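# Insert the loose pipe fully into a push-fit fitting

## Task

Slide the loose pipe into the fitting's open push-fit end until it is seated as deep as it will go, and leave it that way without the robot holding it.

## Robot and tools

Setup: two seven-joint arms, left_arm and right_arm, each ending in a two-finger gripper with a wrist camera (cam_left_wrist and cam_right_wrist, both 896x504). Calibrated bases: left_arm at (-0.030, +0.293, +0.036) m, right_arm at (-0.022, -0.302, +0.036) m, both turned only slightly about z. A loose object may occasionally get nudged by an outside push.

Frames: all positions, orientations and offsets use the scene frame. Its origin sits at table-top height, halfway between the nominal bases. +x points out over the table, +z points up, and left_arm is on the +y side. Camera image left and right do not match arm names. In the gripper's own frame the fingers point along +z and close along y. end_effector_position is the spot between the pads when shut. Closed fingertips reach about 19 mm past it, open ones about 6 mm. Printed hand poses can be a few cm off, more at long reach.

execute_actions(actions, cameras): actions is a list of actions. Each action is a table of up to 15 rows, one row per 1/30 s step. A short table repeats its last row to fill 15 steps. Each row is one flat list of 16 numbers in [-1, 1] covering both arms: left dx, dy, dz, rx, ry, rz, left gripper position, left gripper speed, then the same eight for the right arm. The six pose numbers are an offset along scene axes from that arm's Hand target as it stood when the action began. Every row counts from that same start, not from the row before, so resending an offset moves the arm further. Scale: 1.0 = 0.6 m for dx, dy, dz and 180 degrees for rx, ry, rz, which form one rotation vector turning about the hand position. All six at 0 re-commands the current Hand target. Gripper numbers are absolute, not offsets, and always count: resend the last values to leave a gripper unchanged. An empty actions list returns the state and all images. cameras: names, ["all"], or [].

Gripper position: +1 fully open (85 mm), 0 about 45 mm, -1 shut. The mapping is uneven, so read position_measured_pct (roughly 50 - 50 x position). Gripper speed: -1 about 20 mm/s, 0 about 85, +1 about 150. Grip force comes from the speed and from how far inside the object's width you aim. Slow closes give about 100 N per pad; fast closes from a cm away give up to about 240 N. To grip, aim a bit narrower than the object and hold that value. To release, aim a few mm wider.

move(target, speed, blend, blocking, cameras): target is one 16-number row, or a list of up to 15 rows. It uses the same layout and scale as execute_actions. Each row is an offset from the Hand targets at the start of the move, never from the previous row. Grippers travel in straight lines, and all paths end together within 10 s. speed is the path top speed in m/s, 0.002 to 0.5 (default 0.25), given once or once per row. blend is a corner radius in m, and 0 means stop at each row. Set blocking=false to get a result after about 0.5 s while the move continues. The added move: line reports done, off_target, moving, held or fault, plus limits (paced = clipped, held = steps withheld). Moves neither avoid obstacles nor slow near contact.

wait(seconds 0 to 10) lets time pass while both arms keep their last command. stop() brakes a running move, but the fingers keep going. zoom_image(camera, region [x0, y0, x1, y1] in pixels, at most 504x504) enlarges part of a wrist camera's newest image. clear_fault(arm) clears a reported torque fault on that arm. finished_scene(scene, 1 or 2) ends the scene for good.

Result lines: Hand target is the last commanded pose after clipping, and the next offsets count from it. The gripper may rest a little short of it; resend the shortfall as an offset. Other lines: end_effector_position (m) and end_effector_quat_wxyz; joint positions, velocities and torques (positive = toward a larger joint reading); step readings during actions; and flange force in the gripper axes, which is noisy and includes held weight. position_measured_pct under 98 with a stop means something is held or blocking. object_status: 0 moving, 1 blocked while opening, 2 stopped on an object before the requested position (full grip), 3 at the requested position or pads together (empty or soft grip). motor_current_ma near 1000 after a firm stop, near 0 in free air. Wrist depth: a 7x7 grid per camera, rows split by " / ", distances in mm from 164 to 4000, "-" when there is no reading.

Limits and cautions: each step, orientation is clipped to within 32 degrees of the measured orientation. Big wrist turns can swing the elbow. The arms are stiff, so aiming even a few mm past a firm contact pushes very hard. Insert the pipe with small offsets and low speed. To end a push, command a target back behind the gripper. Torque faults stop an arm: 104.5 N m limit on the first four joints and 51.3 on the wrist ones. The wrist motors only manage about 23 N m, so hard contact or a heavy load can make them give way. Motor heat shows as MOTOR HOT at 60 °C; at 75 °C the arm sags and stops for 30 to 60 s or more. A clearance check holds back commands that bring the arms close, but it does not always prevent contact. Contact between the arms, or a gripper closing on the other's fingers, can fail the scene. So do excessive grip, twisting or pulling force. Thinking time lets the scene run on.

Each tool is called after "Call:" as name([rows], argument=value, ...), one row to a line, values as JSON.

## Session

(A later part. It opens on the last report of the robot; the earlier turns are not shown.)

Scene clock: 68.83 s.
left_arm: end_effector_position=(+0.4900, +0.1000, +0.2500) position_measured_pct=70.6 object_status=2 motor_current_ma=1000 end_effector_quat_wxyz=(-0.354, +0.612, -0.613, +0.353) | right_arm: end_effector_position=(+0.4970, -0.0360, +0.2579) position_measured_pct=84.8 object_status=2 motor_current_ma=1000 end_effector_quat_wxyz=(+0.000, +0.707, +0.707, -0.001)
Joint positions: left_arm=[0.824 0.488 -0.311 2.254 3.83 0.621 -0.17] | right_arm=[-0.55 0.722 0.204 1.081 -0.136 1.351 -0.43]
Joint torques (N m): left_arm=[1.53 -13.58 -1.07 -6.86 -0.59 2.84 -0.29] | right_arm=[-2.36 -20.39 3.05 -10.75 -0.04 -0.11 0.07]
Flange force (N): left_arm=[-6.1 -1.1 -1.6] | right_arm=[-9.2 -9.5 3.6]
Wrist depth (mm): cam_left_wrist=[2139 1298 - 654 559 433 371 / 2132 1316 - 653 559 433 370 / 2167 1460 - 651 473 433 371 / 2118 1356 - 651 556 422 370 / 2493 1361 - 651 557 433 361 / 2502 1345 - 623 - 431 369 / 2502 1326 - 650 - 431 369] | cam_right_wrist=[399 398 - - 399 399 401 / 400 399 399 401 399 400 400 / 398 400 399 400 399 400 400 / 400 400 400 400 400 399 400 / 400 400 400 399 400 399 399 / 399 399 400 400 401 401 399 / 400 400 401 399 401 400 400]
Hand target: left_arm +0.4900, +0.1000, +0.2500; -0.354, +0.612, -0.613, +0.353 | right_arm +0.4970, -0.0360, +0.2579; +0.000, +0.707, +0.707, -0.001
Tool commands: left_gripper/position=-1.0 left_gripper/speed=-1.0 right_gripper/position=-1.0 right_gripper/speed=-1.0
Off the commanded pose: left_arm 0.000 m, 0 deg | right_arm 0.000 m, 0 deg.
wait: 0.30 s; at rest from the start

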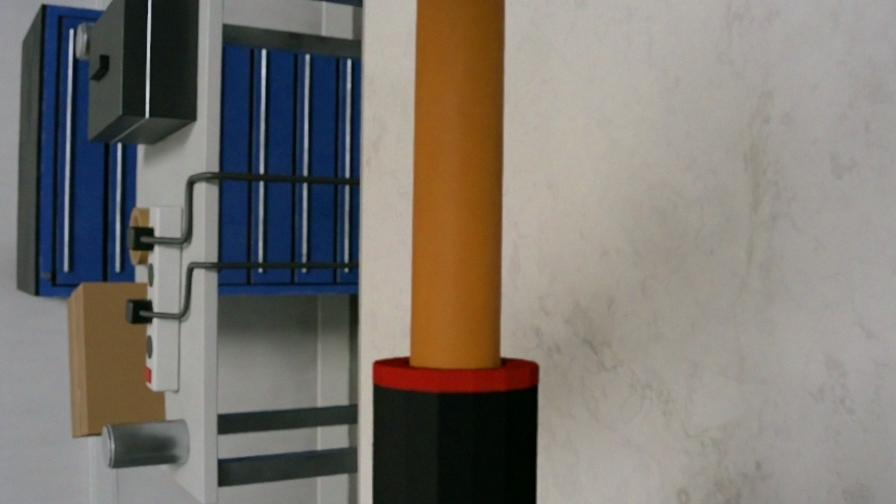

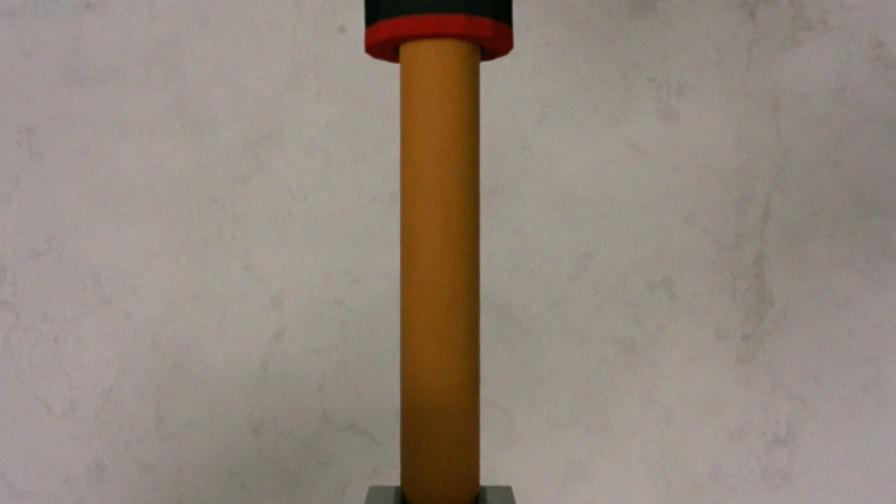

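Call:
move(target=[0, 0, 0, 0, 0, 0, -1, -1, 0, 0.0083, 0, 0, 0, 0, -1, -1], speed=0.01)

Call:
wait(seconds=0.3, cameras=["all"])

Call:
zoom_image(camera="cam_right_wrist", region=[340, 0, 540, 120])

Call:
zoom_image(camera="cam_left_wrist", region=[356, 280, 556, 440])

Scene clock: 70.03 s.
left_arm: end_effector_position=(+0.4900, +0.1000, +0.2500) position_measured_pct=70.6 object_status=2 motor_current_ma=1000 end_effector_quat_wxyz=(-0.354, +0.612, -0.613, +0.353) | right_arm: end_effector_position=(+0.4970, -0.0310, +0.2579) position_measured_pct=84.8 object_status=2 motor_current_ma=1000 end_effector_quat_wxyz=(+0.000, +0.707, +0.707, -0.001)
Joint positions: left_arm=[0.824 0.488 -0.311 2.254 3.83 0.621 -0.17] | right_arm=[-0.556 0.728 0.203 1.07 -0.137 1.357 -0.438]
Joint torques (N m): left_arm=[2.47 -13.9 -0.14 -7.35 -0.91 2.85 -0.3] | right_arm=[-3.07 -20.28 2.46 -11.03 -0.49 -0.41 0]
Flange force (N): left_arm=[-7.6 -1.1 -1.1] | right_arm=[-11.0 -9.9 3.1]
Wrist depth (mm): cam_left_wrist=[2132 1303 - 654 559 434 371 / 2132 1321 - 653 559 434 371 / 2139 1470 - 652 473 433 370 / 2132 1353 - 652 557 421 369 / 2511 1370 - 649 556 432 362 / 2502 1348 - 624 - 431 370 / 2531 1321 - 647 - 430 369] | cam_right_wrist=[398 399 - - 398 398 398 / 398 399 400 400 399 399 399 / 398 400 400 400 399 399 399 / 399 400 400 400 399 399 400 / 399 400 400 399 400 400 401 / 401 400 400 401 400 400 400 / 401 400 401 400 400 401 401]
Hand target: left_arm +0.4900, +0.1000, +0.2500; -0.354, +0.612, -0.613, +0.353 | right_arm +0.4970, -0.0310, +0.2579; +0.000, +0.707, +0.707, -0.001
Off the commanded pose: left_arm 0.000 m, 0 deg | right_arm 0.000 m, 0 deg.
move: done

Scene clock: 70.33 s.
left_arm: end_effector_position=(+0.4900, +0.1000, +0.2500) position_measured_pct=70.6 object_status=2 motor_current_ma=1000 end_effector_quat_wxyz=(-0.354, +0.612, -0.613, +0.353) | right_arm: end_effector_position=(+0.4970, -0.0310, +0.2579) position_measured_pct=84.8 object_status=2 motor_current_ma=1000 end_effector_quat_wxyz=(+0.000, +0.707, +0.707, -0.001)
Joint positions: left_arm=[0.824 0.488 -0.311 2.254 3.83 0.621 -0.17] | right_arm=[-0.556 0.728 0.203 1.07 -0.137 1.357 -0.438]
Joint torques (N m): left_arm=[2.49 -13.88 -0.1 -7.4 -0.94 2.86 -0.32] | right_arm=[-3.15 -20.4 2.39 -11.16 -0.41 -0.4 0]
Flange force (N): left_arm=[-7.6 -1.1 -1.3] | right_arm=[-11.3 -10.1 3.5]
Wrist depth (mm): cam_left_wrist=[2118 1303 - 655 561 433 371 / 2118 1318 - 652 559 433 371 / 2132 1477 - 652 473 433 370 / 2118 1364 - 651 556 420 370 / 2511 1373 - 650 555 433 361 / 2447 1348 - 623 - 432 369 / 2531 1323 - 648 - 430 369] | cam_right_wrist=[399 399 - - 398 399 399 / 399 400 399 400 400 400 400 / 400 400 400 400 399 399 400 / 399 400 399 399 399 399 399 / 400 401 400 399 401 400 400 / 399 399 400 401 400 400 401 / 400 400 401 399 399 400 401]
Hand target: left_arm +0.4900, +0.1000, +0.2500; -0.354, +0.612, -0.613, +0.353 | right_arm +0.4970, -0.0310, +0.2579; +0.000, +0.707, +0.707, -0.001
Tool commands: left_gripper/position=-1.0 left_gripper/speed=-1.0 right_gripper/position=-1.0 right_gripper/speed=-1.0
Off the commanded pose: left_arm 0.000 m, 0 deg | right_arm 0.000 m, 0 deg.
wait: 0.30 s; at rest by 0.17 s

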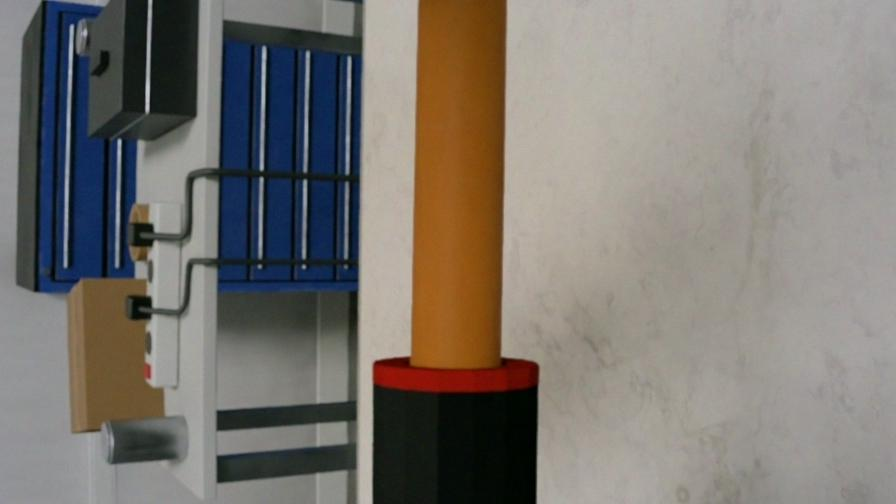

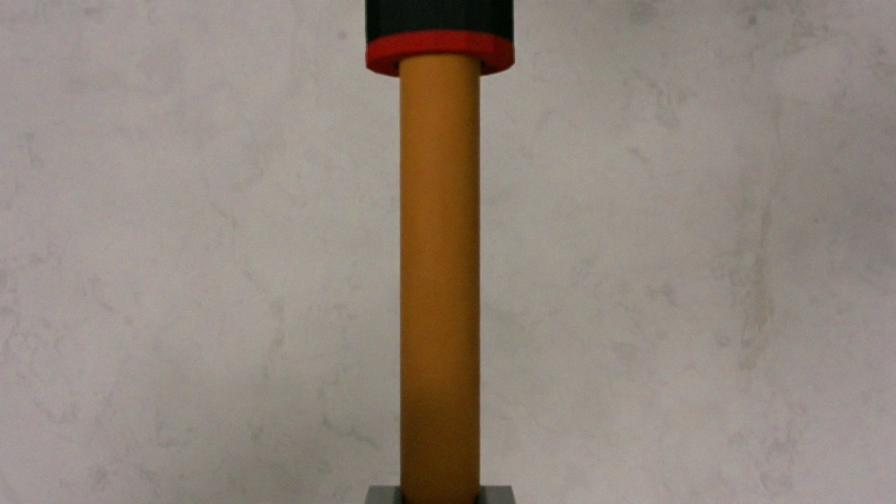

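Scaled by 2.520 from the camera's 896x504 image, which has a finer 1280x720 frame.

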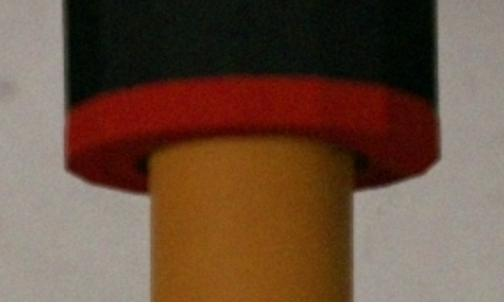

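Scaled by 2.520 from the camera's 896x504 image, which has a finer 1280x720 frame.

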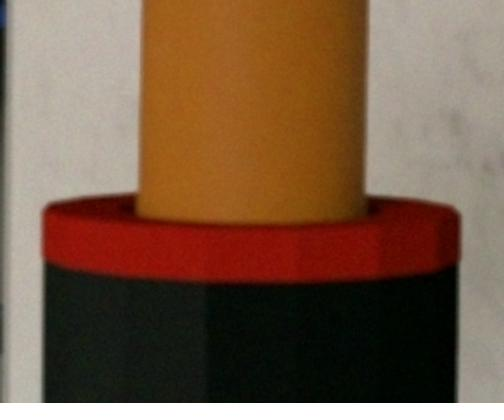

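Call:
move(target=[0, 0, 0, 0, 0, 0, -1, -1, 0, 0.0083, 0, 0, 0, 0, -1, -1], speed=0.01)

Call:
wait(seconds=0.3, cameras=["all"])

Call:
zoom_image(camera="cam_right_wrist", region=[340, 0, 540, 120])

Call:
zoom_image(camera="cam_left_wrist", region=[356, 280, 556, 440])

Scene clock: 71.57 s.
left_arm: end_effector_position=(+0.4900, +0.1001, +0.2500) position_measured_pct=70.6 object_status=2 motor_current_ma=1000 end_effector_quat_wxyz=(-0.354, +0.612, -0.613, +0.353) | right_arm: end_effector_position=(+0.4970, -0.0261, +0.2580) position_measured_pct=84.8 object_status=2 motor_current_ma=1000 end_effector_quat_wxyz=(+0.000, +0.707, +0.707, -0.001)
Joint positions: left_arm=[0.824 0.488 -0.311 2.254 3.83 0.621 -0.17] | right_arm=[-0.562 0.734 0.203 1.058 -0.137 1.362 -0.446]
Joint torques (N m): left_arm=[5.26 -15.02 2.32 -10.82 -2.09 3.26 -0.24] | right_arm=[-7.59 -19.85 -1.33 -11.02 -2.62 -0.42 0.05]
Flange force (N): left_arm=[-14.3 1.7 -3.2] | right_arm=[-17.7 -6.1 1.8]
Wrist depth (mm): cam_left_wrist=[2153 1305 - 654 558 433 371 / 2139 1313 - 653 558 432 370 / 2160 1470 - 652 472 432 370 / 2132 1367 - 652 556 421 370 / 2502 1370 - 650 554 432 361 / 2474 1348 - 623 - 430 369 / 2540 1318 - 646 - 431 368] | cam_right_wrist=[397 398 - 398 397 397 398 / 399 398 398 398 398 399 398 / 399 398 399 398 398 397 397 / 400 399 400 398 398 398 400 / 400 400 400 399 399 400 399 / 400 402 401 399 400 400 400 / 402 400 400 402 401 402 400]
Hand target: left_arm +0.4900, +0.1000, +0.2500; -0.354, +0.612, -0.613, +0.353 | right_arm +0.4970, -0.0261, +0.2580; +0.000, +0.707, +0.707, -0.001
Off the commanded pose: left_arm 0.000 m, 0 deg | right_arm 0.000 m, 0 deg.
move: done

Scene clock: 71.87 s.
left_arm: end_effector_position=(+0.4900, +0.1001, +0.2500) position_measured_pct=70.6 object_status=2 motor_current_ma=1000 end_effector_quat_wxyz=(-0.354, +0.612, -0.613, +0.353) | right_arm: end_effector_position=(+0.4970, -0.0260, +0.2580) position_measured_pct=84.8 object_status=2 motor_current_ma=1000 end_effector_quat_wxyz=(+0.000, +0.707, +0.707, -0.001)
Joint positions: left_arm=[0.824 0.488 -0.311 2.254 3.83 0.621 -0.17] | right_arm=[-0.563 0.734 0.203 1.058 -0.137 1.362 -0.446]
Joint torques (N m): left_arm=[5.11 -15.01 2.25 -10.8 -2.04 3.31 -0.17] | right_arm=[-7.53 -19.85 -1.24 -11.12 -2.55 -0.33 0.27]
Flange force (N): left_arm=[-13.9 1.4 -3.5] | right_arm=[-17.6 -7.0 2.3]
Wrist depth (mm): cam_left_wrist=[2125 1298 - 656 559 433 371 / 2132 1310 - 649 558 433 371 / 2118 1480 - 651 472 433 370 / 2125 1359 - 651 557 419 370 / 2531 1361 - 651 555 433 361 / 2521 1345 - 622 - 430 369 / 2502 1323 - 646 - 432 369] | cam_right_wrist=[397 398 - 396 397 398 398 / 398 398 398 399 397 397 398 / 400 399 398 398 397 399 399 / 399 400 399 400 400 399 399 / 399 401 400 399 399 400 399 / 399 401 401 400 400 400 400 / 402 401 401 401 401 401 400]
Hand target: left_arm +0.4900, +0.1000, +0.2500; -0.354, +0.612, -0.613, +0.353 | right_arm +0.4970, -0.0260, +0.2579; +0.000, +0.707, +0.707, -0.001
Tool commands: left_gripper/position=-1.0 left_gripper/speed=-1.0 right_gripper/position=-1.0 right_gripper/speed=-1.0
Off the commanded pose: left_arm 0.000 m, 0 deg | right_arm 0.000 m, 0 deg.
wait: 0.30 s; at rest by 0.17 s

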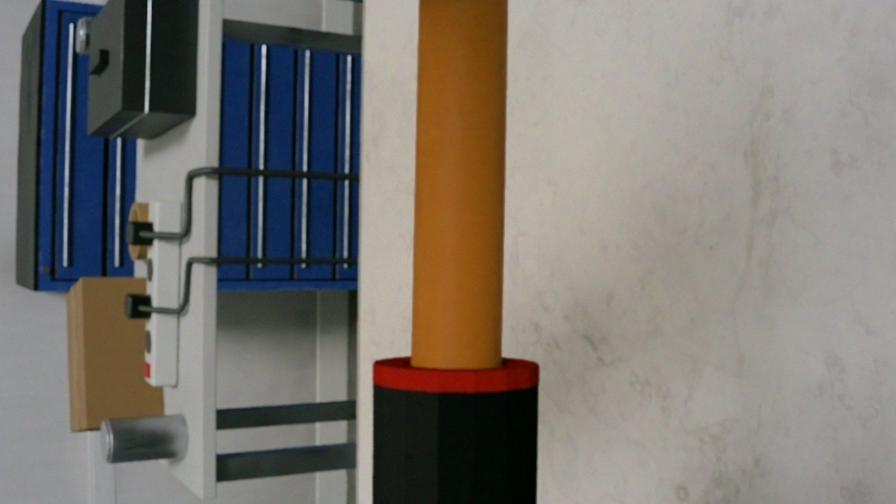

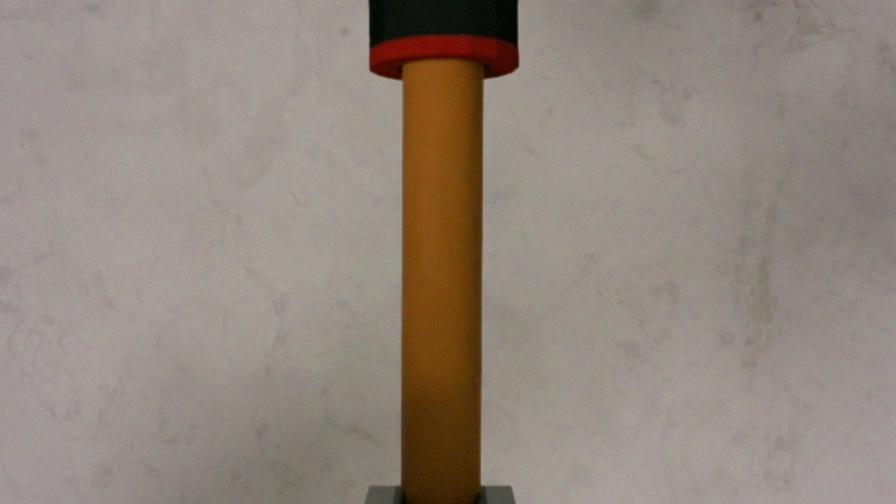

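Scaled by 2.520 from the camera's 896x504 image, which has a finer 1280x720 frame.

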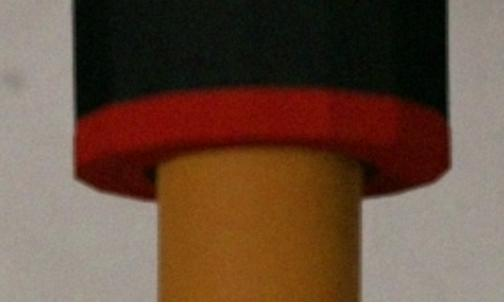

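Scaled by 2.520 from the camera's 896x504 image, which has a finer 1280x720 frame.

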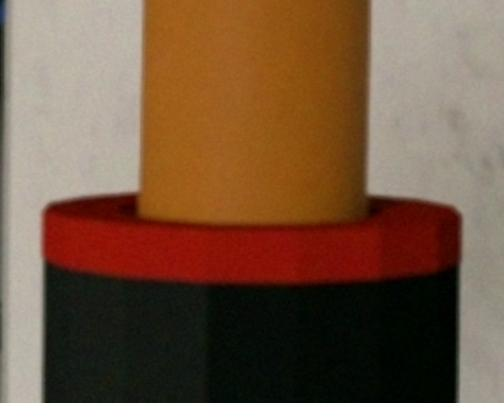

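Call:
move(target=[0, 0, 0, 0, 0, 0, -1, -1, 0.0008, 0, 0.0004, 0, 0, 0, -1, -1], speed=0.01)

Call:
wait(seconds=0.3, cameras=["all"])

Call:
zoom_image(camera="cam_right_wrist", region=[340, 0, 540, 120])

Call:
zoom_image(camera="cam_left_wrist", region=[356, 280, 556, 440])

Scene clock: 73.63 s.
left_arm: end_effector_position=(+0.4900, +0.1000, +0.2500) position_measured_pct=70.6 object_status=2 motor_current_ma=1000 end_effector_quat_wxyz=(-0.354, +0.612, -0.613, +0.353) | right_arm: end_effector_position=(+0.4974, -0.0260, +0.2582) position_measured_pct=84.8 object_status=2 motor_current_ma=1000 end_effector_quat_wxyz=(+0.000, +0.707, +0.707, -0.001)
Joint positions: left_arm=[0.824 0.488 -0.311 2.254 3.83 0.621 -0.17] | right_arm=[-0.562 0.735 0.203 1.055 -0.137 1.364 -0.446]
Joint torques (N m): left_arm=[4.58 -14.71 1.85 -9.99 -1.86 3.14 -0.2] | right_arm=[-6.63 -19.97 -0.39 -11.19 -2.15 -0.36 0.16]
Flange force (N): left_arm=[-12.3 0.6 -3.1] | right_arm=[-16.6 -7.9 2.6]
Wrist depth (mm): cam_left_wrist=[2125 1300 - 653 559 434 371 / 2132 1316 - 653 558 433 371 / 2146 1464 - 653 473 433 370 / 2146 1364 - 650 556 420 370 / 2493 1373 - 648 556 432 361 / 2511 1342 - 623 - 431 369 / 2540 1318 - 646 - 430 369] | cam_right_wrist=[398 398 - 397 397 397 396 / 399 399 399 398 398 398 397 / 399 399 399 400 399 398 399 / 400 401 399 399 398 399 398 / 400 399 400 399 399 399 399 / 401 399 401 400 401 399 400 / 402 401 402 401 400 400 401]
Hand target: left_arm +0.4900, +0.1000, +0.2500; -0.354, +0.612, -0.613, +0.353 | right_arm +0.4974, -0.0260, +0.2582; +0.000, +0.707, +0.707, -0.001
Off the commanded pose: left_arm 0.000 m, 0 deg | right_arm 0.000 m, 0 deg.
move: done

Scene clock: 73.93 s.
left_arm: end_effector_position=(+0.4900, +0.1000, +0.2500) position_measured_pct=70.6 object_status=2 motor_current_ma=1000 end_effector_quat_wxyz=(-0.354, +0.612, -0.613, +0.353) | right_arm: end_effector_position=(+0.4974, -0.0260, +0.2582) position_measured_pct=84.8 object_status=2 motor_current_ma=1000 end_effector_quat_wxyz=(+0.000, +0.707, +0.707, -0.001)
Joint positions: left_arm=[0.824 0.488 -0.311 2.254 3.83 0.621 -0.17] | right_arm=[-0.562 0.735 0.203 1.055 -0.137 1.364 -0.446]
Joint torques (N m): left_arm=[4.6 -14.69 1.79 -9.92 -1.81 3.16 -0.22] | right_arm=[-6.55 -20.01 -0.32 -11.21 -2.06 -0.38 0.16]
Flange force (N): left_arm=[-12.6 0.6 -2.8] | right_arm=[-16.5 -8.0 2.7]
Wrist depth (mm): cam_left_wrist=[2118 1305 - 653 558 432 371 / 2118 1316 - 653 558 433 370 / 2125 1477 - 651 473 433 370 / 2139 1367 - 649 557 420 370 / 2474 1370 - 649 556 432 361 / 2511 1353 - 622 - 431 369 / 2521 1326 - 644 - 431 369] | cam_right_wrist=[398 397 - 398 398 397 397 / 398 398 398 399 398 398 397 / 399 399 400 398 400 398 398 / 400 399 399 399 399 399 399 / 400 401 400 399 400 400 399 / 400 401 402 401 401 401 401 / 402 402 402 400 401 401 401]
Hand target: left_arm +0.4900, +0.1000, +0.2500; -0.354, +0.612, -0.613, +0.353 | right_arm +0.4974, -0.0260, +0.2582; +0.000, +0.707, +0.707, -0.001
Tool commands: left_gripper/position=-1.0 left_gripper/speed=-1.0 right_gripper/position=-1.0 right_gripper/speed=-1.0
Off the commanded pose: left_arm 0.000 m, 0 deg | right_arm 0.000 m, 0 deg.
wait: 0.30 s; at rest by 0.17 s

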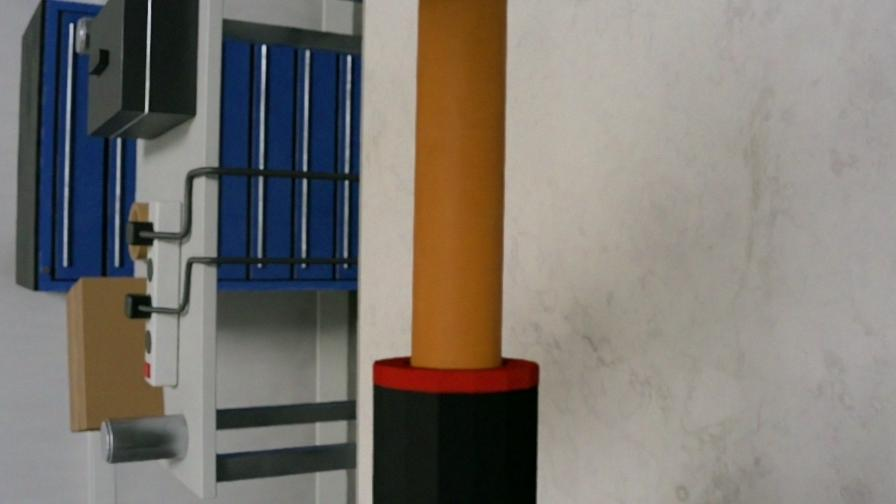

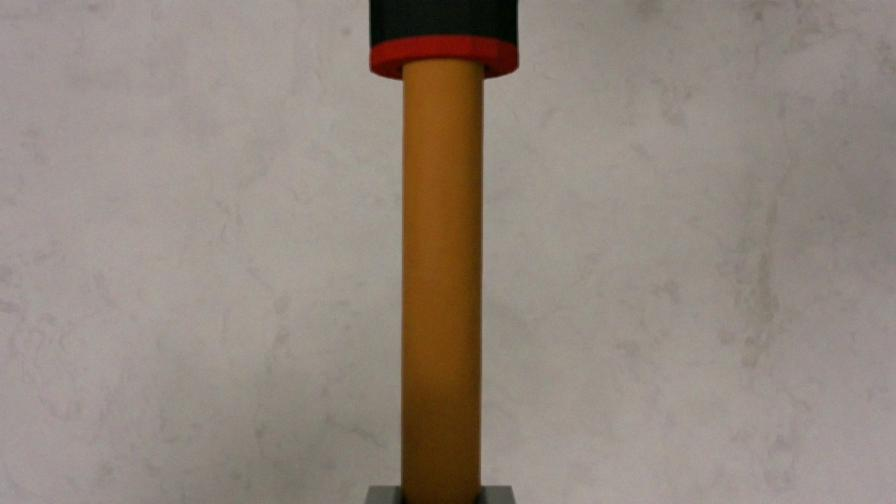

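Scaled by 2.520 from the camera's 896x504 image, which has a finer 1280x720 frame.

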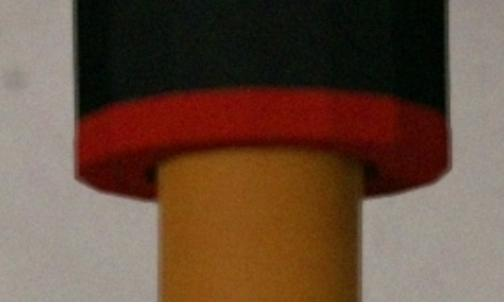

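Scaled by 2.520 from the camera's 896x504 image, which has a finer 1280x720 frame.

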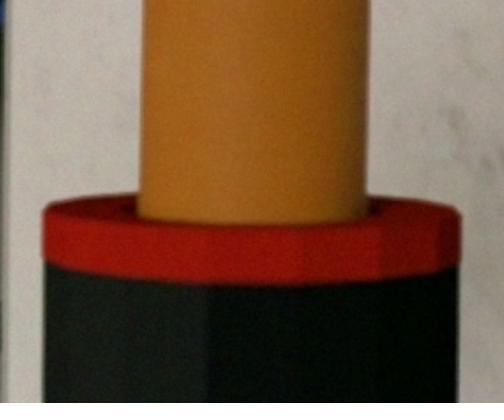

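Call:
zoom_image(camera="cam_right_wrist", region=[355, 0, 405, 80])

Call:
zoom_image(camera="cam_right_wrist", region=[480, 0, 530, 80])

Scaled by 6.300 from the camera's 896x504 image, which has a finer 1280x720 frame.

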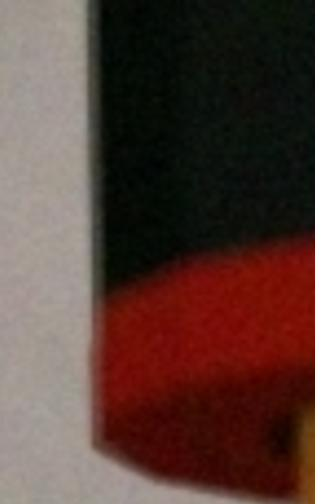

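Scaled by 6.300 from the camera's 896x504 image, which has a finer 1280x720 frame.

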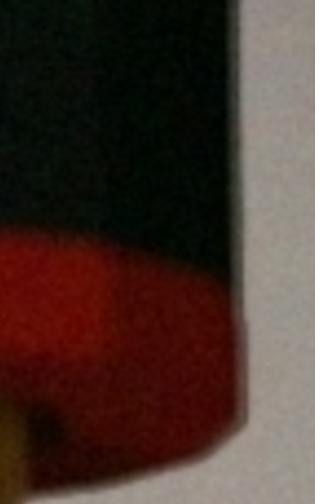

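Call:
zoom_image(camera="cam_left_wrist", region=[400, 20, 520, 120])

Call:
zoom_image(camera="cam_left_wrist", region=[400, 260, 520, 360])

Call:
zoom_image(camera="cam_left_wrist", region=[360, 384, 420, 504])

Call:
zoom_image(camera="cam_left_wrist", region=[500, 384, 560, 504])

Scaled by 4.200 from the camera's 896x504 image, which has a finer 1280x720 frame.

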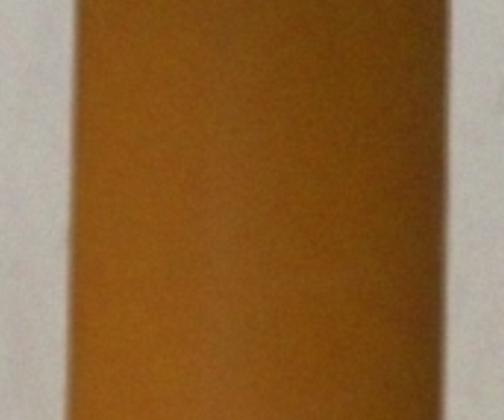

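Scaled by 4.200 from the camera's 896x504 image, which has a finer 1280x720 frame.

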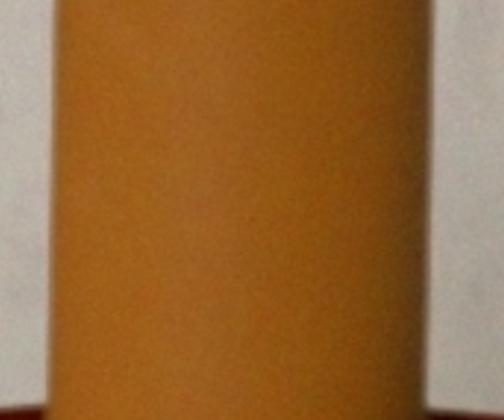

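Scaled by 4.200 from the camera's 896x504 image, which has a finer 1280x720 frame.

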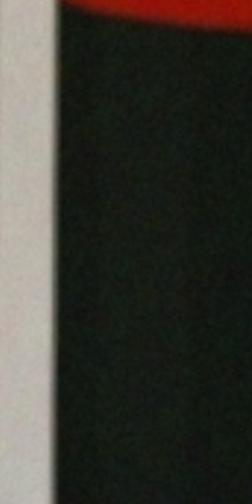

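Scaled by 4.200 from the camera's 896x504 image, which has a finer 1280x720 frame.

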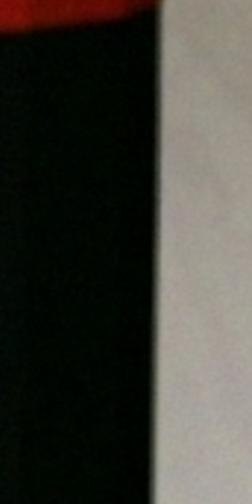

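Call:
move(target=[0, 0, 0, 0, 0, 0, -1, -1, 0.0013, 0.0083, 0, 0, 0, 0.0028, -1, -1], speed=0.01)

Call:
wait(seconds=0.3, cameras=["all"])

Call:
zoom_image(camera="cam_right_wrist", region=[340, 0, 540, 120])

Call:
zoom_image(camera="cam_left_wrist", region=[356, 280, 556, 440])

Scene clock: 76.73 s.
left_arm: end_effector_position=(+0.4900, +0.1002, +0.2500) position_measured_pct=70.6 object_status=2 motor_current_ma=1000 end_effector_quat_wxyz=(-0.354, +0.613, -0.613, +0.353) | right_arm: end_effector_position=(+0.4982, -0.0211, +0.2582) position_measured_pct=84.8 object_status=2 motor_current_ma=1000 end_effector_quat_wxyz=(+0.000, +0.704, +0.710, -0.001)
Joint positions: left_arm=[0.824 0.488 -0.311 2.254 3.83 0.621 -0.17] | right_arm=[-0.566 0.743 0.201 1.04 -0.137 1.371 -0.445]
Joint torques (N m): left_arm=[11.89 -15.93 8.87 -14.61 -4.47 2.65 -0.19] | right_arm=[-14.33 -20.32 -6.88 -13.73 -6.28 -2.11 0.29]
Flange force (N): left_arm=[-26.4 1.6 -3.5] | right_arm=[-30.6 -7.2 2.0]
Wrist depth (mm): cam_left_wrist=[2118 1308 - 653 559 434 371 / 2112 1316 - 654 558 433 370 / 2125 1483 - 650 471 433 370 / 2132 1364 - 650 556 420 370 / 2493 1373 - 648 557 431 361 / 1497 1348 - 621 - 431 369 / 2540 1345 - 647 - 431 369] | cam_right_wrist=[397 397 - 397 396 396 396 / 398 399 398 398 398 397 396 / 399 399 399 399 399 398 397 / 401 399 399 399 398 400 397 / 400 401 401 398 400 399 398 / 402 401 402 400 400 401 399 / 402 402 401 401 401 399 400]
Hand target: left_arm +0.4900, +0.1000, +0.2500; -0.354, +0.612, -0.613, +0.353 | right_arm +0.4982, -0.0211, +0.2582; +0.000, +0.704, +0.710, -0.001
Off the commanded pose: left_arm 0.000 m, 0 deg | right_arm 0.000 m, 0 deg.
move: done

Scene clock: 77.03 s.
left_arm: end_effector_position=(+0.4900, +0.1001, +0.2500) position_measured_pct=70.6 object_status=2 motor_current_ma=1000 end_effector_quat_wxyz=(-0.354, +0.613, -0.613, +0.353) | right_arm: end_effector_position=(+0.4982, -0.0211, +0.2582) position_measured_pct=84.8 object_status=2 motor_current_ma=1000 end_effector_quat_wxyz=(+0.000, +0.704, +0.710, -0.001)
Joint positions: left_arm=[0.824 0.488 -0.311 2.254 3.83 0.621 -0.17] | right_arm=[-0.566 0.743 0.201 1.04 -0.137 1.371 -0.445]
Joint torques (N m): left_arm=[11.99 -15.97 8.99 -14.65 -4.52 2.66 -0.15] | right_arm=[-14.67 -20.37 -6.87 -13.81 -6.41 -2.17 0.22]
Flange force (N): left_arm=[-26.4 1.5 -3.5] | right_arm=[-31.2 -6.8 2.0]
Wrist depth (mm): cam_left_wrist=[2125 1300 - 653 559 433 371 / 2118 1313 - 653 557 433 370 / 2125 1473 - 651 473 432 370 / 2139 1370 - 649 556 420 371 / 2493 1361 - 648 555 432 360 / 1487 1345 - 620 - 431 369 / 2511 1345 - 647 - 430 369] | cam_right_wrist=[399 398 - 398 397 397 396 / 398 399 398 399 397 396 396 / 399 399 399 398 397 396 397 / 399 401 400 399 398 398 397 / 400 401 401 398 400 398 398 / 402 401 401 399 399 400 400 / 403 403 402 401 402 401 400]
Hand target: left_arm +0.4900, +0.1000, +0.2500; -0.354, +0.612, -0.613, +0.353 | right_arm +0.4982, -0.0211, +0.2582; +0.000, +0.704, +0.710, -0.001
Tool commands: left_gripper/position=-1.0 left_gripper/speed=-1.0 right_gripper/position=-1.0 right_gripper/speed=-1.0
Off the commanded pose: left_arm 0.000 m, 0 deg | right_arm 0.000 m, 0 deg.
wait: 0.30 s; at rest by 0.17 s

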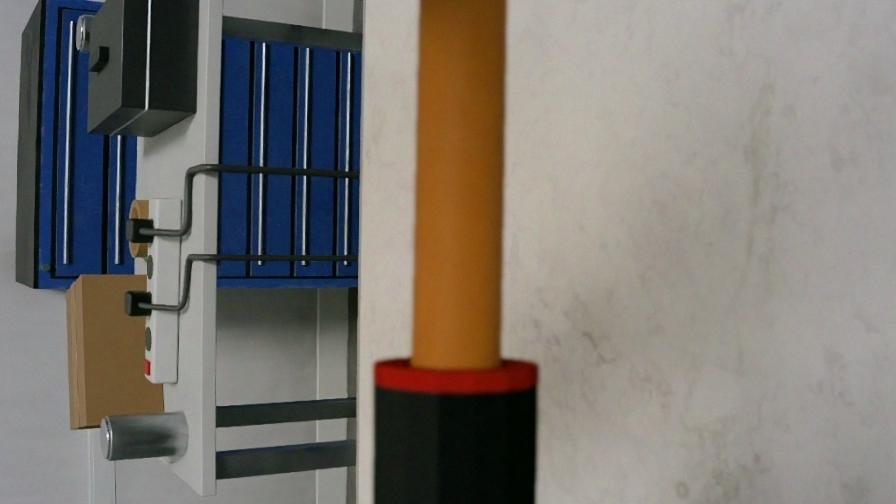

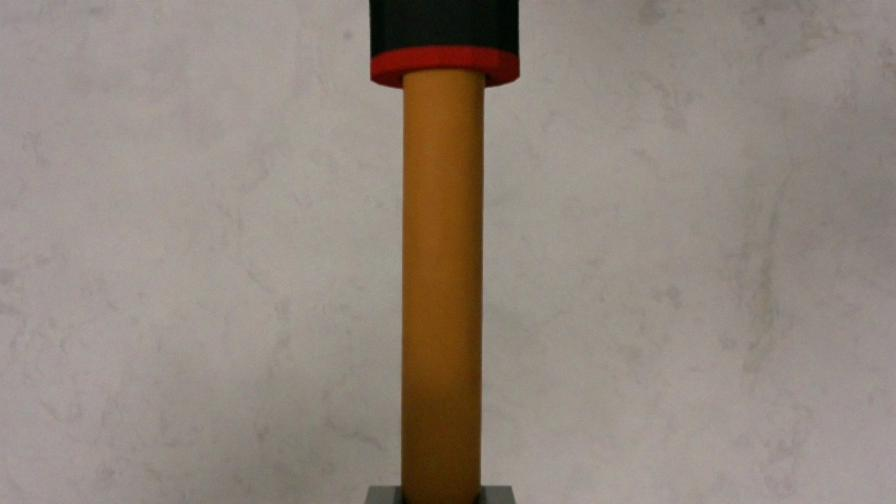

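Scaled by 2.520 from the camera's 896x504 image, which has a finer 1280x720 frame.

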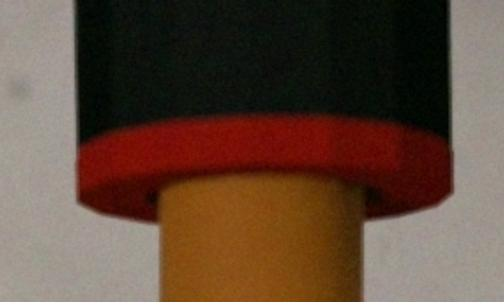

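Scaled by 2.520 from the camera's 896x504 image, which has a finer 1280x720 frame.

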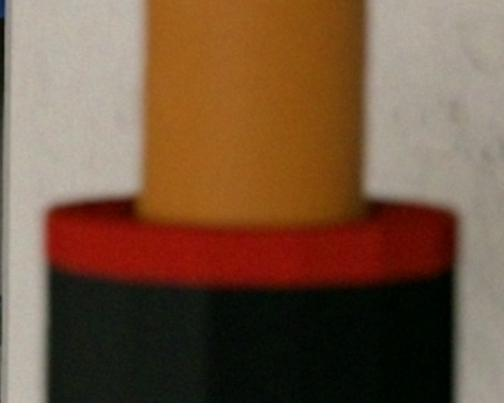

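Call:
move(target=[0, 0, 0, 0, 0, 0, -1, -1, 0, 0.0083, 0, 0, 0, 0, -1, -1], speed=0.01)

Call:
wait(seconds=0.5, cameras=["all"])

Call:
zoom_image(camera="cam_right_wrist", region=[340, 0, 540, 120])

Call:
zoom_image(camera="cam_left_wrist", region=[356, 280, 556, 440])

Scene clock: 78.03 s.
left_arm: end_effector_position=(+0.4900, +0.1000, +0.2500) position_measured_pct=70.6 object_status=2 motor_current_ma=1000 end_effector_quat_wxyz=(-0.354, +0.612, -0.613, +0.353) | right_arm: end_effector_position=(+0.4982, -0.0161, +0.2582) position_measured_pct=84.8 object_status=2 motor_current_ma=1000 end_effector_quat_wxyz=(+0.000, +0.704, +0.710, -0.001)
Joint positions: left_arm=[0.824 0.488 -0.311 2.254 3.83 0.621 -0.17] | right_arm=[-0.572 0.75 0.201 1.027 -0.138 1.377 -0.453]
Joint torques (N m): left_arm=[11.81 -16.01 8.78 -15.01 -4.5 2.83 -0.17] | right_arm=[-14.91 -20.39 -7.1 -13.41 -6.51 -1.85 0.34]
Flange force (N): left_arm=[-26.7 2.0 -4.2] | right_arm=[-30.9 -5.7 1.9]
Wrist depth (mm): cam_left_wrist=[1602 1300 - 652 559 433 372 / 2112 1321 - 653 559 433 370 / 2153 1464 - 651 472 432 370 / 2146 1361 - 651 555 420 370 / 2502 1373 - 647 556 431 361 / 1490 1345 - 623 - 431 369 / 2511 1337 - 646 - 430 369] | cam_right_wrist=[398 398 - - 396 397 397 / 398 399 - 396 396 397 396 / 400 398 398 398 397 397 397 / 400 401 399 399 398 398 398 / 401 400 400 400 400 399 397 / 400 402 401 400 400 398 399 / 402 402 401 402 400 399 399]
Hand target: left_arm +0.4900, +0.1000, +0.2500; -0.354, +0.612, -0.613, +0.353 | right_arm +0.4982, -0.0161, +0.2582; +0.000, +0.704, +0.710, -0.001
Off the commanded pose: left_arm 0.000 m, 0 deg | right_arm 0.000 m, 0 deg.
move: done

Scene clock: 78.53 s.
left_arm: end_effector_position=(+0.4900, +0.1000, +0.2500) position_measured_pct=70.6 object_status=2 motor_current_ma=1000 end_effector_quat_wxyz=(-0.354, +0.612, -0.613, +0.353) | right_arm: end_effector_position=(+0.4982, -0.0161, +0.2582) position_measured_pct=84.8 object_status=2 motor_current_ma=1000 end_effector_quat_wxyz=(+0.000, +0.704, +0.710, -0.001)
Joint positions: left_arm=[0.824 0.488 -0.311 2.254 3.83 0.621 -0.17] | right_arm=[-0.572 0.75 0.201 1.027 -0.138 1.377 -0.453]
Joint torques (N m): left_arm=[12.02 -16.07 8.94 -15.1 -4.57 2.77 -0.15] | right_arm=[-15.2 -20.41 -7.27 -13.69 -6.61 -2.06 0.29]
Flange force (N): left_arm=[-27.0 2.2 -4.1] | right_arm=[-31.8 -6.1 1.9]
Wrist depth (mm): cam_left_wrist=[1598 1298 - 653 559 433 371 / 2118 1318 - 651 559 433 370 / 2118 1470 - 651 472 432 370 / 2146 1373 - 649 557 421 370 / 2502 1367 - 650 555 431 361 / 1483 1342 - 621 - 431 368 / 2521 1339 - 649 - 431 368] | cam_right_wrist=[398 397 - - 396 396 395 / 399 399 - 399 398 398 397 / 399 399 398 398 398 398 397 / 400 399 400 397 397 397 398 / 401 401 401 401 400 399 399 / 402 401 402 401 401 400 399 / 403 402 402 402 400 400 399]
Hand target: left_arm +0.4900, +0.1000, +0.2500; -0.354, +0.612, -0.613, +0.353 | right_arm +0.4982, -0.0161, +0.2582; +0.000, +0.704, +0.710, -0.001
Tool commands: left_gripper/position=-1.0 left_gripper/speed=-1.0 right_gripper/position=-1.0 right_gripper/speed=-1.0
Off the commanded pose: left_arm 0.000 m, 0 deg | right_arm 0.000 m, 0 deg.
wait: 0.50 s; at rest by 0.17 s

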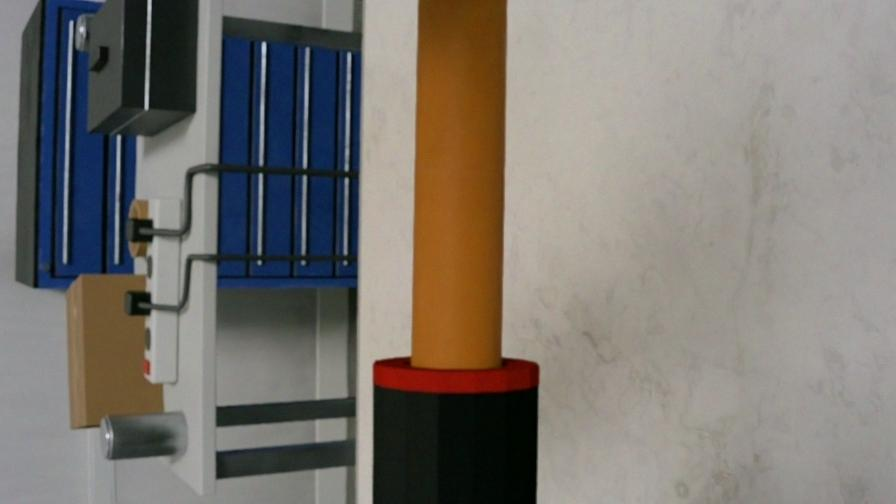

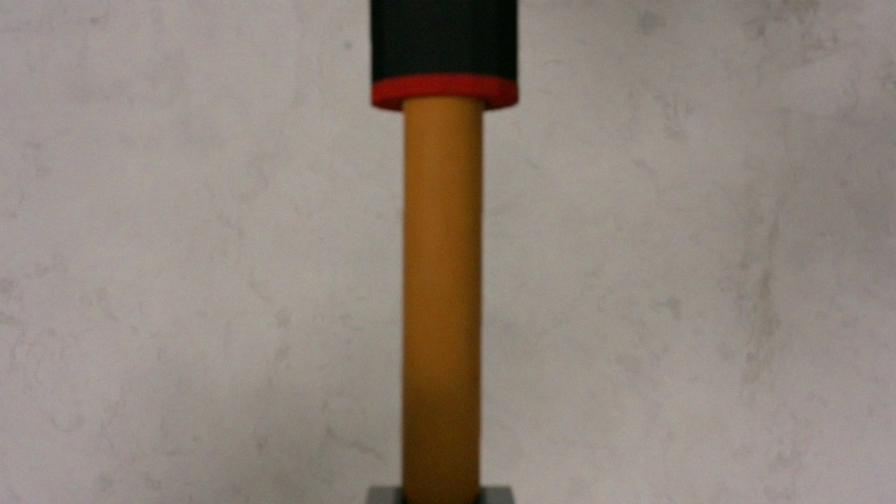

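Scaled by 2.520 from the camera's 896x504 image, which has a finer 1280x720 frame.

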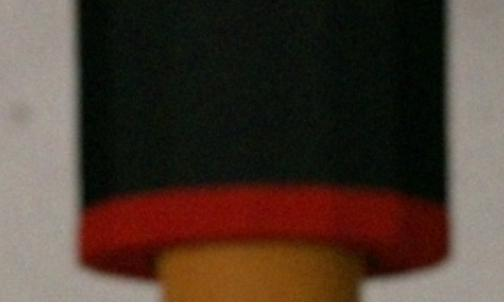

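Scaled by 2.520 from the camera's 896x504 image, which has a finer 1280x720 frame.

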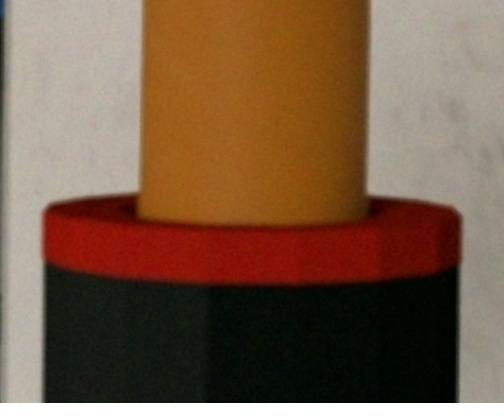

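Call:
move(target=[0, 0, 0, 0, 0, 0, -1, -1, 0, 0.0083, 0, 0, 0, 0, -1, -1], speed=0.01)

Call:
wait(seconds=0.4, cameras=["cam_left_wrist", "cam_right_wrist"])

Scene clock: 79.67 s.
left_arm: end_effector_position=(+0.4900, +0.1000, +0.2500) position_measured_pct=70.6 object_status=2 motor_current_ma=1000 end_effector_quat_wxyz=(-0.354, +0.612, -0.613, +0.353) | right_arm: end_effector_position=(+0.4982, -0.0111, +0.2582) position_measured_pct=84.8 object_status=2 motor_current_ma=1000 end_effector_quat_wxyz=(+0.000, +0.704, +0.710, -0.001)
Joint positions: left_arm=[0.824 0.488 -0.311 2.254 3.83 0.621 -0.17] | right_arm=[-0.578 0.756 0.2 1.014 -0.138 1.384 -0.46]
Joint torques (N m): left_arm=[11.72 -16.17 8.69 -15.12 -4.52 2.9 -0.16] | right_arm=[-14.9 -20.47 -7.07 -13.45 -6.46 -1.96 0.27]
Flange force (N): left_arm=[-26.3 2.3 -4.3] | right_arm=[-31.0 -5.6 1.7]
Wrist depth (mm): cam_left_wrist=[2112 - - 652 474 432 371 / 2118 1321 - 651 557 432 370 / 2160 1467 - 651 473 432 370 / 2118 1364 - 649 557 421 370 / 2493 1373 - 649 558 431 361 / 1497 1342 - 620 - 430 369 / 2531 1339 - 646 - 430 368] | cam_right_wrist=[397 398 - - 396 397 395 / 399 398 - 397 397 398 396 / 400 400 399 398 398 397 398 / 399 401 400 398 398 398 399 / 399 401 400 401 399 399 398 / 402 401 401 401 400 400 399 / 403 402 403 401 401 401 399]
Hand target: left_arm +0.4900, +0.1000, +0.2500; -0.354, +0.612, -0.613, +0.353 | right_arm +0.4982, -0.0111, +0.2582; +0.000, +0.704, +0.710, -0.001
Off the commanded pose: left_arm 0.000 m, 0 deg | right_arm 0.000 m, 0 deg.
move: done

Scene clock: 80.07 s.
left_arm: end_effector_position=(+0.4900, +0.1000, +0.2500) position_measured_pct=70.6 object_status=2 motor_current_ma=1000 end_effector_quat_wxyz=(-0.354, +0.612, -0.613, +0.353) | right_arm: end_effector_position=(+0.4982, -0.0111, +0.2582) position_measured_pct=84.8 object_status=2 motor_current_ma=1000 end_effector_quat_wxyz=(+0.000, +0.704, +0.710, -0.001)
Joint positions: left_arm=[0.824 0.488 -0.311 2.254 3.83 0.621 -0.17] | right_arm=[-0.578 0.756 0.2 1.014 -0.138 1.384 -0.46]
Joint torques (N m): left_arm=[11.83 -16.1 8.72 -15.22 -4.52 2.88 -0.12] | right_arm=[-15.07 -20.35 -7.08 -13.52 -6.54 -2.04 0.33]
Flange force (N): left_arm=[-26.8 2.4 -4.5] | right_arm=[-31.4 -5.9 1.6]
Wrist depth (mm): cam_left_wrist=[2118 - - 654 473 434 371 / 2105 1316 - 655 559 432 371 / 2139 1470 - 652 472 432 370 / 2153 1370 - 651 557 420 370 / 2493 1367 - 647 555 431 361 / 1483 1348 - 623 - 431 369 / 2550 1342 - 647 - 431 368] | cam_right_wrist=[398 398 - - 396 396 397 / 399 398 - 398 397 396 396 / 400 398 399 397 397 397 398 / 402 399 400 400 398 398 398 / 401 401 401 400 400 399 399 / 402 402 401 400 398 400 400 / 403 402 402 402 401 400 399]
Hand target: left_arm +0.4900, +0.1000, +0.2500; -0.354, +0.612, -0.613, +0.353 | right_arm +0.4982, -0.0111, +0.2582; +0.000, +0.704, +0.710, -0.001
Tool commands: left_gripper/position=-1.0 left_gripper/speed=-1.0 right_gripper/position=-1.0 right_gripper/speed=-1.0
Off the commanded pose: left_arm 0.000 m, 0 deg | right_arm 0.000 m, 0 deg.
wait: 0.40 s; at rest by 0.17 s

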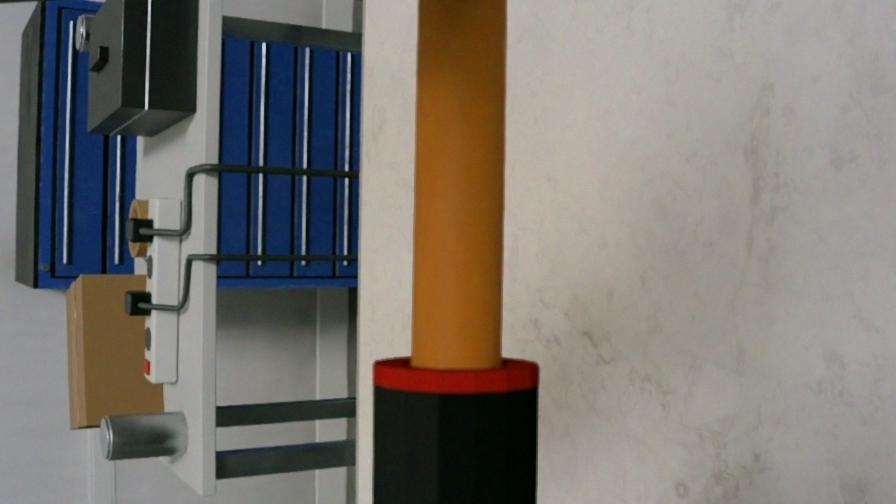

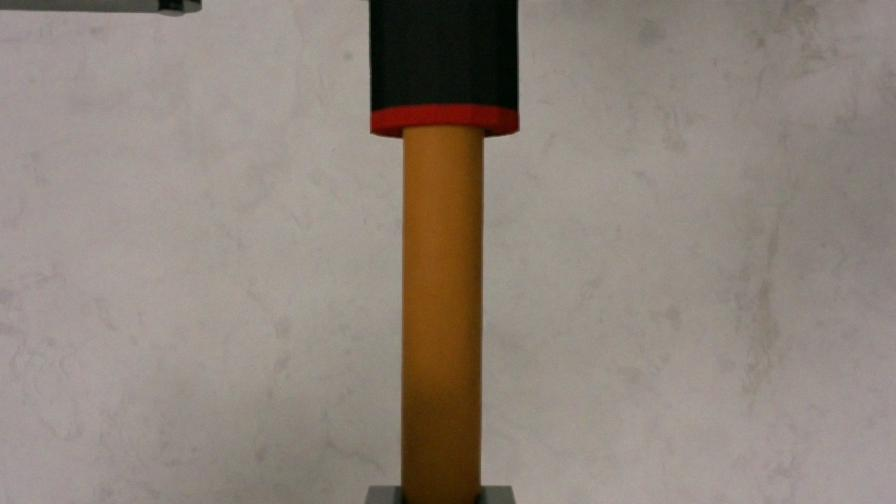

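Call:
move(target=[0, 0, 0, 0, 0, 0, -1, -1, 0, 0.0083, 0, 0, 0, 0, -1, -1], speed=0.01)

Call:
move(target=[0, 0, 0, 0, 0, 0, -1, -1, 0, 0.005, 0, 0, 0, 0, -1, -1], speed=0.01, cameras=["cam_right_wrist"])

Scene clock: 81.03 s.
left_arm: end_effector_position=(+0.4900, +0.1000, +0.2500) position_measured_pct=70.6 object_status=2 motor_current_ma=1000 end_effector_quat_wxyz=(-0.354, +0.612, -0.613, +0.353) | right_arm: end_effector_position=(+0.4982, -0.0062, +0.2582) position_measured_pct=84.8 object_status=2 motor_current_ma=1000 end_effector_quat_wxyz=(+0.000, +0.704, +0.710, -0.001)
Joint positions: left_arm=[0.824 0.488 -0.311 2.254 3.83 0.621 -0.17] | right_arm=[-0.584 0.763 0.2 1.001 -0.139 1.39 -0.468]
Joint torques (N m): left_arm=[11.67 -16.27 8.58 -15.32 -4.5 3 -0.13] | right_arm=[-15.03 -20.38 -7.05 -13.54 -6.53 -1.99 0.32]
Flange force (N): left_arm=[-26.4 2.7 -4.5] | right_arm=[-31.7 -6.4 1.8]
Wrist depth (mm): cam_left_wrist=[- - - 653 - 423 371 / 2118 1316 - 652 556 432 371 / 2139 1470 - 651 473 432 370 / 2132 1373 - 650 556 420 369 / 2511 1367 - 648 555 431 361 / 1483 1345 - 621 - 430 369 / 2521 1342 - 646 - 431 369] | cam_right_wrist=[398 398 - - 396 396 397 / 399 398 - - 398 397 396 / 399 399 400 398 398 398 397 / 399 401 399 400 398 398 397 / 401 401 400 399 399 398 397 / 402 402 400 401 400 399 399 / 402 402 401 400 401 401 399]
Hand target: left_arm +0.4900, +0.1000, +0.2500; -0.354, +0.612, -0.613, +0.353 | right_arm +0.4982, -0.0061, +0.2582; +0.000, +0.704, +0.710, -0.001
Off the commanded pose: left_arm 0.000 m, 0 deg | right_arm 0.000 m, 0 deg.
move: done

Scene clock: 81.73 s.
left_arm: end_effector_position=(+0.4900, +0.1000, +0.2500) position_measured_pct=70.6 object_status=2 motor_current_ma=1000 end_effector_quat_wxyz=(-0.354, +0.612, -0.613, +0.353) | right_arm: end_effector_position=(+0.4982, -0.0031, +0.2582) position_measured_pct=84.8 object_status=2 motor_current_ma=1000 end_effector_quat_wxyz=(+0.000, +0.704, +0.710, -0.001)
Joint positions: left_arm=[0.824 0.488 -0.311 2.254 3.83 0.621 -0.17] | right_arm=[-0.588 0.767 0.2 0.993 -0.14 1.394 -0.473]
Joint torques (N m): left_arm=[11.69 -16.38 8.62 -15.45 -4.51 3.03 -0.14] | right_arm=[-15.27 -20.31 -7.32 -13.38 -6.64 -1.97 0.3]
Flange force (N): left_arm=[-26.6 3.0 -4.4] | right_arm=[-31.8 -5.7 1.4]
Wrist depth (mm): cam_left_wrist=[- - - 653 - 422 371 / 2112 1318 - 653 557 433 371 / 2160 1467 - 652 472 432 370 / 2153 1367 - 649 555 420 369 / 2465 1373 - 649 555 431 361 / 1483 1353 - 623 - 431 369 / 2560 1329 - 647 - 430 368] | cam_right_wrist=[- - - - - 395 397 / 400 398 - - 397 397 397 / 400 399 - 398 398 398 398 / 400 401 399 398 398 398 397 / 401 400 401 400 400 399 399 / 402 401 400 402 400 399 400 / 401 401 401 402 401 399 401]
Hand target: left_arm +0.4900, +0.1000, +0.2500; -0.354, +0.612, -0.613, +0.353 | right_arm +0.4982, -0.0031, +0.2582; +0.000, +0.704, +0.710, -0.001
Off the commanded pose: left_arm 0.000 m, 0 deg | right_arm 0.000 m, 0 deg.
move: done
Images, in order (width x height): cam_right_wrist 896x504.

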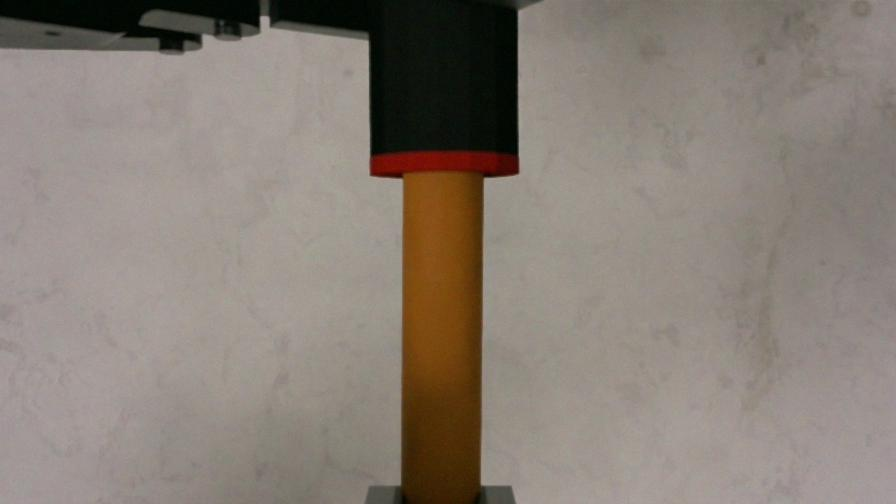

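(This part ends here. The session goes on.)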